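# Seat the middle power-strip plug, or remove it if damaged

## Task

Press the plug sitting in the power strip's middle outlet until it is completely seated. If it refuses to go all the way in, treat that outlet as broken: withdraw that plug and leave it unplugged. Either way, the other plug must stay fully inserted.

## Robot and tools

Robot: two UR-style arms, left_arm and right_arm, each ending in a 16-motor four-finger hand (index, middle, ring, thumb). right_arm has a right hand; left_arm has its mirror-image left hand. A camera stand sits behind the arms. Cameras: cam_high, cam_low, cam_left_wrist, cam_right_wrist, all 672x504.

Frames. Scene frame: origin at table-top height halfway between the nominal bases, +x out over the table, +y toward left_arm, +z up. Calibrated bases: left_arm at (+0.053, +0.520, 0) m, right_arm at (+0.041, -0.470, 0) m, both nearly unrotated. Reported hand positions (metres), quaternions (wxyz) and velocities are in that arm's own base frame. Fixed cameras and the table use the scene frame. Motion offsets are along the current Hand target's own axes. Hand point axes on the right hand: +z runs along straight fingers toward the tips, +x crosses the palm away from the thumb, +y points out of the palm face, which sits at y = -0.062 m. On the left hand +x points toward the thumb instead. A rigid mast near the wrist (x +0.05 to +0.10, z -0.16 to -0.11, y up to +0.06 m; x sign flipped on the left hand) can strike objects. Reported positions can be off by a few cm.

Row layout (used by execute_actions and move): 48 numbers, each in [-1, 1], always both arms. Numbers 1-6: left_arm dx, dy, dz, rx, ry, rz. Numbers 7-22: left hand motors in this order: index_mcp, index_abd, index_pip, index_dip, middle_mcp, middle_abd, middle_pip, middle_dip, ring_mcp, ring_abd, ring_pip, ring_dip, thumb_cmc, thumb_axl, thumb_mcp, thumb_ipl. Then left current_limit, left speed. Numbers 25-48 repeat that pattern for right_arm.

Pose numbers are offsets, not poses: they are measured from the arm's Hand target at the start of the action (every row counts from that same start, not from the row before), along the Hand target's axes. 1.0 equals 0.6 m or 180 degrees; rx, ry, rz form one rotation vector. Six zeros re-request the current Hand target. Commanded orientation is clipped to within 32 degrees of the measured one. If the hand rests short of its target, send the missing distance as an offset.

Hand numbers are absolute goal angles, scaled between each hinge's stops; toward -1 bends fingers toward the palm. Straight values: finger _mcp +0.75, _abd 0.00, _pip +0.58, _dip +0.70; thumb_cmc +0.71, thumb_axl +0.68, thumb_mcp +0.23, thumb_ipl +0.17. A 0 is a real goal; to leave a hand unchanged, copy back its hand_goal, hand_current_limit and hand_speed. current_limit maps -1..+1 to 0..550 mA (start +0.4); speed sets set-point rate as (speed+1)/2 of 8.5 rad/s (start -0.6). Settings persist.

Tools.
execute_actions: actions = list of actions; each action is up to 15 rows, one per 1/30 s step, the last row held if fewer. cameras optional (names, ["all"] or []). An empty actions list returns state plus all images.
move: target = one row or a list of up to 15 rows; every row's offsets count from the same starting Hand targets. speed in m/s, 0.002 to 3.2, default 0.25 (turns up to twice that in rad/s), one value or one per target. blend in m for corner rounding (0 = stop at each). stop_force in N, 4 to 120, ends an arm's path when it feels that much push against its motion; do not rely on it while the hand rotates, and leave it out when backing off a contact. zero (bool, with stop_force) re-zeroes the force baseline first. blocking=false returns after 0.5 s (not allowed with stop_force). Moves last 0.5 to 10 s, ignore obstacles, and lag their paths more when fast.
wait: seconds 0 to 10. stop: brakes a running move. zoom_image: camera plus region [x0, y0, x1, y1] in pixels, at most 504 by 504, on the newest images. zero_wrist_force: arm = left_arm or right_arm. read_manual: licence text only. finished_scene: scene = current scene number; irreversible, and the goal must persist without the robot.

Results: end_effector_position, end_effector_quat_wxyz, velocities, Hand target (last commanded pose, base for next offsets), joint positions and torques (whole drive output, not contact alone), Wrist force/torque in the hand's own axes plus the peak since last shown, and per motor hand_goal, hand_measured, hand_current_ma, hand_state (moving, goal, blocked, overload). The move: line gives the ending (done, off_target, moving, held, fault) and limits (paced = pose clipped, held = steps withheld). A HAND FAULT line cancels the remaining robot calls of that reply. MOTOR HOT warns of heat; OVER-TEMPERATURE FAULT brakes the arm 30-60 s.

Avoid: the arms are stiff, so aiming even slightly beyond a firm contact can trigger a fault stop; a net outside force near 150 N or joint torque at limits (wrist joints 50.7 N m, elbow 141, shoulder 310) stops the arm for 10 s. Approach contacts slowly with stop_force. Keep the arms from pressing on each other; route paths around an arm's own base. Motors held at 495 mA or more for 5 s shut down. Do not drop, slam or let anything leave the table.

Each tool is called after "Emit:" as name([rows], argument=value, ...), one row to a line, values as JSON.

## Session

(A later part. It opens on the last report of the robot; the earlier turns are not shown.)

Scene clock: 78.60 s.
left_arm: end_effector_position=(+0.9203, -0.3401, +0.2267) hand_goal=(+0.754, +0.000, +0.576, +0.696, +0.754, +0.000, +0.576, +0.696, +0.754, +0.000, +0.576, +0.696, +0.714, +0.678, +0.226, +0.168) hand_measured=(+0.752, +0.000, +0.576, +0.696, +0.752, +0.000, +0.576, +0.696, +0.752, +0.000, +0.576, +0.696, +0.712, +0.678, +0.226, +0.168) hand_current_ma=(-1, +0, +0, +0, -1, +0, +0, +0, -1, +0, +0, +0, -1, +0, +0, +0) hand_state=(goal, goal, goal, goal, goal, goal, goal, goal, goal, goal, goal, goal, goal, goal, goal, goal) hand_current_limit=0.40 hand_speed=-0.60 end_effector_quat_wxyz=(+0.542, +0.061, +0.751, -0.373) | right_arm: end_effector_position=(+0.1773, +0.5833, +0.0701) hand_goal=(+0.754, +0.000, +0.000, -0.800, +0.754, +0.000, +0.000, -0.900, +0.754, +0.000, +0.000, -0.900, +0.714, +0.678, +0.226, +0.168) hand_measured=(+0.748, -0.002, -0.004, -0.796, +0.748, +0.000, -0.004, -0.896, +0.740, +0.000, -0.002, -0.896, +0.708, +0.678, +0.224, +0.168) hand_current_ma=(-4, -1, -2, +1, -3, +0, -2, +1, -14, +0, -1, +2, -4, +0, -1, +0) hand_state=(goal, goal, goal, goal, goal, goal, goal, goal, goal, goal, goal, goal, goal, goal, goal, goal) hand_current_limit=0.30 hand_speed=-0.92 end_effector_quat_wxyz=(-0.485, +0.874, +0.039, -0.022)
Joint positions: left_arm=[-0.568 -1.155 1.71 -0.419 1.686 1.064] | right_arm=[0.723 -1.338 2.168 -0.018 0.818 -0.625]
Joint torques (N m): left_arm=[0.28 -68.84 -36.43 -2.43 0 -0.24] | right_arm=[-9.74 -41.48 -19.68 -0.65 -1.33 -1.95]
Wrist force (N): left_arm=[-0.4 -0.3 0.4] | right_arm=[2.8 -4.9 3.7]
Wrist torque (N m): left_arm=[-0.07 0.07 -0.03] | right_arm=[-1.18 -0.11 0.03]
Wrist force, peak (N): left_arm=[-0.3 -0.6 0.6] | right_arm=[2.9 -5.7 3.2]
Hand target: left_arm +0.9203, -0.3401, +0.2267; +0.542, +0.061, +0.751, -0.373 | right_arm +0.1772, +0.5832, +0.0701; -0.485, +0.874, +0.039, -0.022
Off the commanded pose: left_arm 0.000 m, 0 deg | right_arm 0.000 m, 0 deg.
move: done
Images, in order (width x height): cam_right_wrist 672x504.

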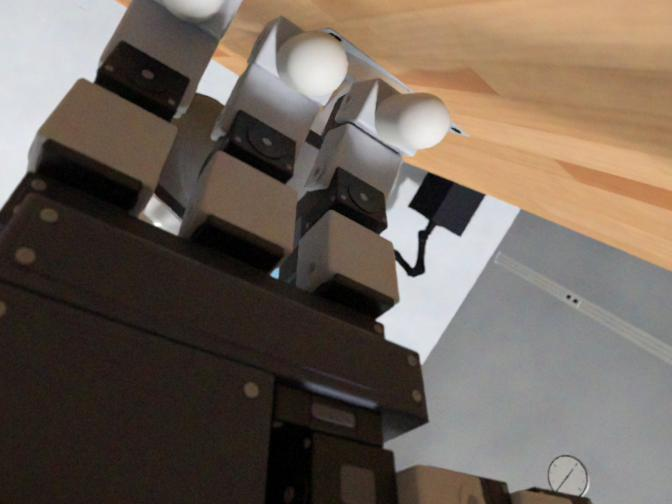

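Emit:
move([
  [0,0,0,0,0,0,0.754,0,0.576,0.696,0.754,0,0.576,0.696,0.754,0,0.576,0.696,0.714,0.678,0.226,0.168,0.4,-0.6,0,-0.24,-0.14,0,0,0,0.754,0,0,-0.8,0.754,0,0,-0.9,0.754,0,0,-0.9,0.714,0.678,0.226,0.168,0.3,-0.92],
  [0,0,0,0,0,0,0.754,0,0.576,0.696,0.754,0,0.576,0.696,0.754,0,0.576,0.696,0.714,0.678,0.226,0.168,0.4,-0.6,0.192,-0.005,-0.779,0,0,0,0.754,0,0,-0.8,0.754,0,0,-0.9,0.754,0,0,-0.9,0.714,0.678,0.226,0.168,0.3,-0.92],
], speed=[0.25,0.45], blend=[0.04,0], cameras=["cam_high"])

Emit:
zoom_image(camera="cam_high", region=[270, 300, 420, 500])

Scene clock: 81.53 s.
left_arm: end_effector_position=(+0.9203, -0.3401, +0.2267) hand_goal=(+0.754, +0.000, +0.576, +0.696, +0.754, +0.000, +0.576, +0.696, +0.754, +0.000, +0.576, +0.696, +0.714, +0.678, +0.226, +0.168) hand_measured=(+0.752, +0.000, +0.576, +0.696, +0.752, +0.000, +0.576, +0.696, +0.752, +0.000, +0.576, +0.696, +0.712, +0.678, +0.226, +0.168) hand_current_ma=(-1, +0, +0, +0, -1, +0, +0, +0, -1, +0, +0, +0, -1, +0, +0, +0) hand_state=(goal, goal, goal, goal, goal, goal, goal, goal, goal, goal, goal, goal, goal, goal, goal, goal) hand_current_limit=0.40 hand_speed=-0.60 end_effector_quat_wxyz=(+0.542, +0.061, +0.751, -0.373) | right_arm: end_effector_position=(+0.3273, +0.2003, +0.3201) hand_goal=(+0.754, +0.000, +0.000, -0.800, +0.754, +0.000, +0.000, -0.900, +0.754, +0.000, +0.000, -0.900, +0.714, +0.678, +0.226, +0.168) hand_measured=(+0.748, -0.002, -0.004, -0.796, +0.748, +0.000, -0.004, -0.896, +0.742, +0.000, -0.002, -0.896, +0.708, +0.678, +0.224, +0.168) hand_current_ma=(-4, -1, -1, +1, -4, +0, -1, +1, -11, +0, -1, +2, -4, +0, -1, +0) hand_state=(goal, goal, goal, goal, goal, goal, goal, goal, goal, goal, goal, goal, goal, goal, goal, goal) hand_current_limit=0.30 hand_speed=-0.92 end_effector_quat_wxyz=(-0.485, +0.874, +0.039, -0.022) end_effector_velocity=(+0.001, +0.000, +0.001) end_effector_angular_velocity=(+0.001, -0.003, +0.002)
Joint positions: left_arm=[-0.568 -1.155 1.71 -0.419 1.686 1.064] | right_arm=[-0.389 -1.636 2.274 1.568 0.718 -2.346]
Joint velocities: left_arm=[within noise] | right_arm=[-0.001 0 -0.001 0.003 0 -0.005]
Joint torques (N m): left_arm=[-0.84 -68.57 -37.4 -2.27 -0.03 -0.03] | right_arm=[-4.7 -25.36 -44.82 7.01 0.39 -3.45]
Wrist force (N): left_arm=[-0.2 -0.3 -0.2] | right_arm=[3.1 -4.2 3.8]
Wrist torque (N m): left_arm=[-0.02 0.02 -0.01] | right_arm=[-1.11 -0.11 0.13]
Wrist force, peak (N): left_arm=[-0.3 -0.7 0.5] | right_arm=[2.4 -7.5 5.1]
Hand target: left_arm +0.9203, -0.3401, +0.2267; +0.542, +0.061, +0.751, -0.373 | right_arm +0.3273, +0.2002, +0.3201; -0.485, +0.874, +0.039, -0.022
Off the commanded pose: left_arm 0.000 m, 0 deg | right_arm 0.000 m, 0 deg.
move: done
Images, in order (width x height): cam_high 672x504.

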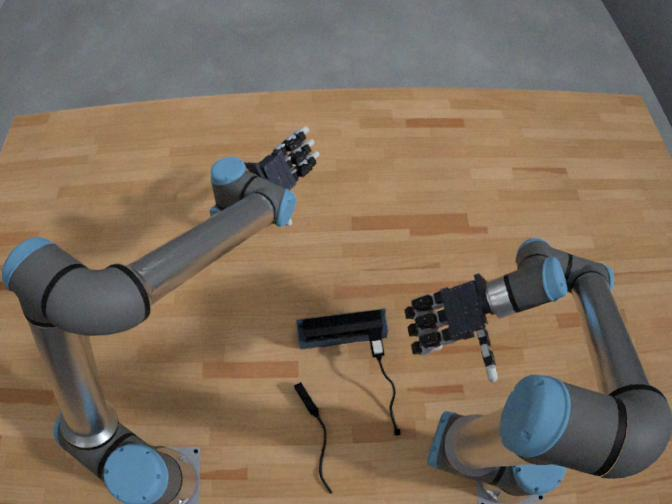

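Scaled by 2.520 from the camera's 672x504 image, which has a finer 960x720 frame.

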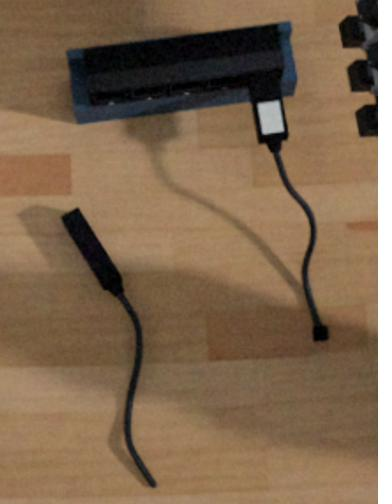

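Emit:
zoom_image(camera="cam_high", region=[320, 310, 400, 380])

Scaled by 6.300 from the camera's 672x504 image, which has a finer 960x720 frame.

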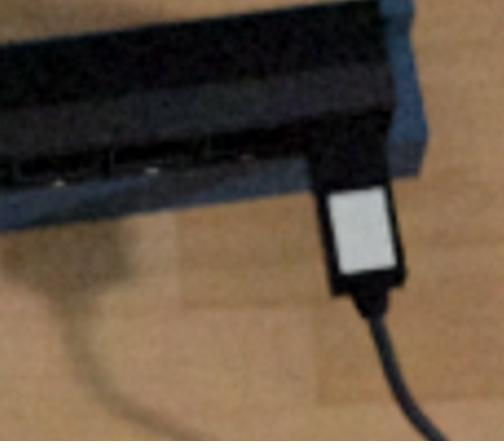

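Emit:
finished_scene(scene=2)

The scene is finished: the task was done.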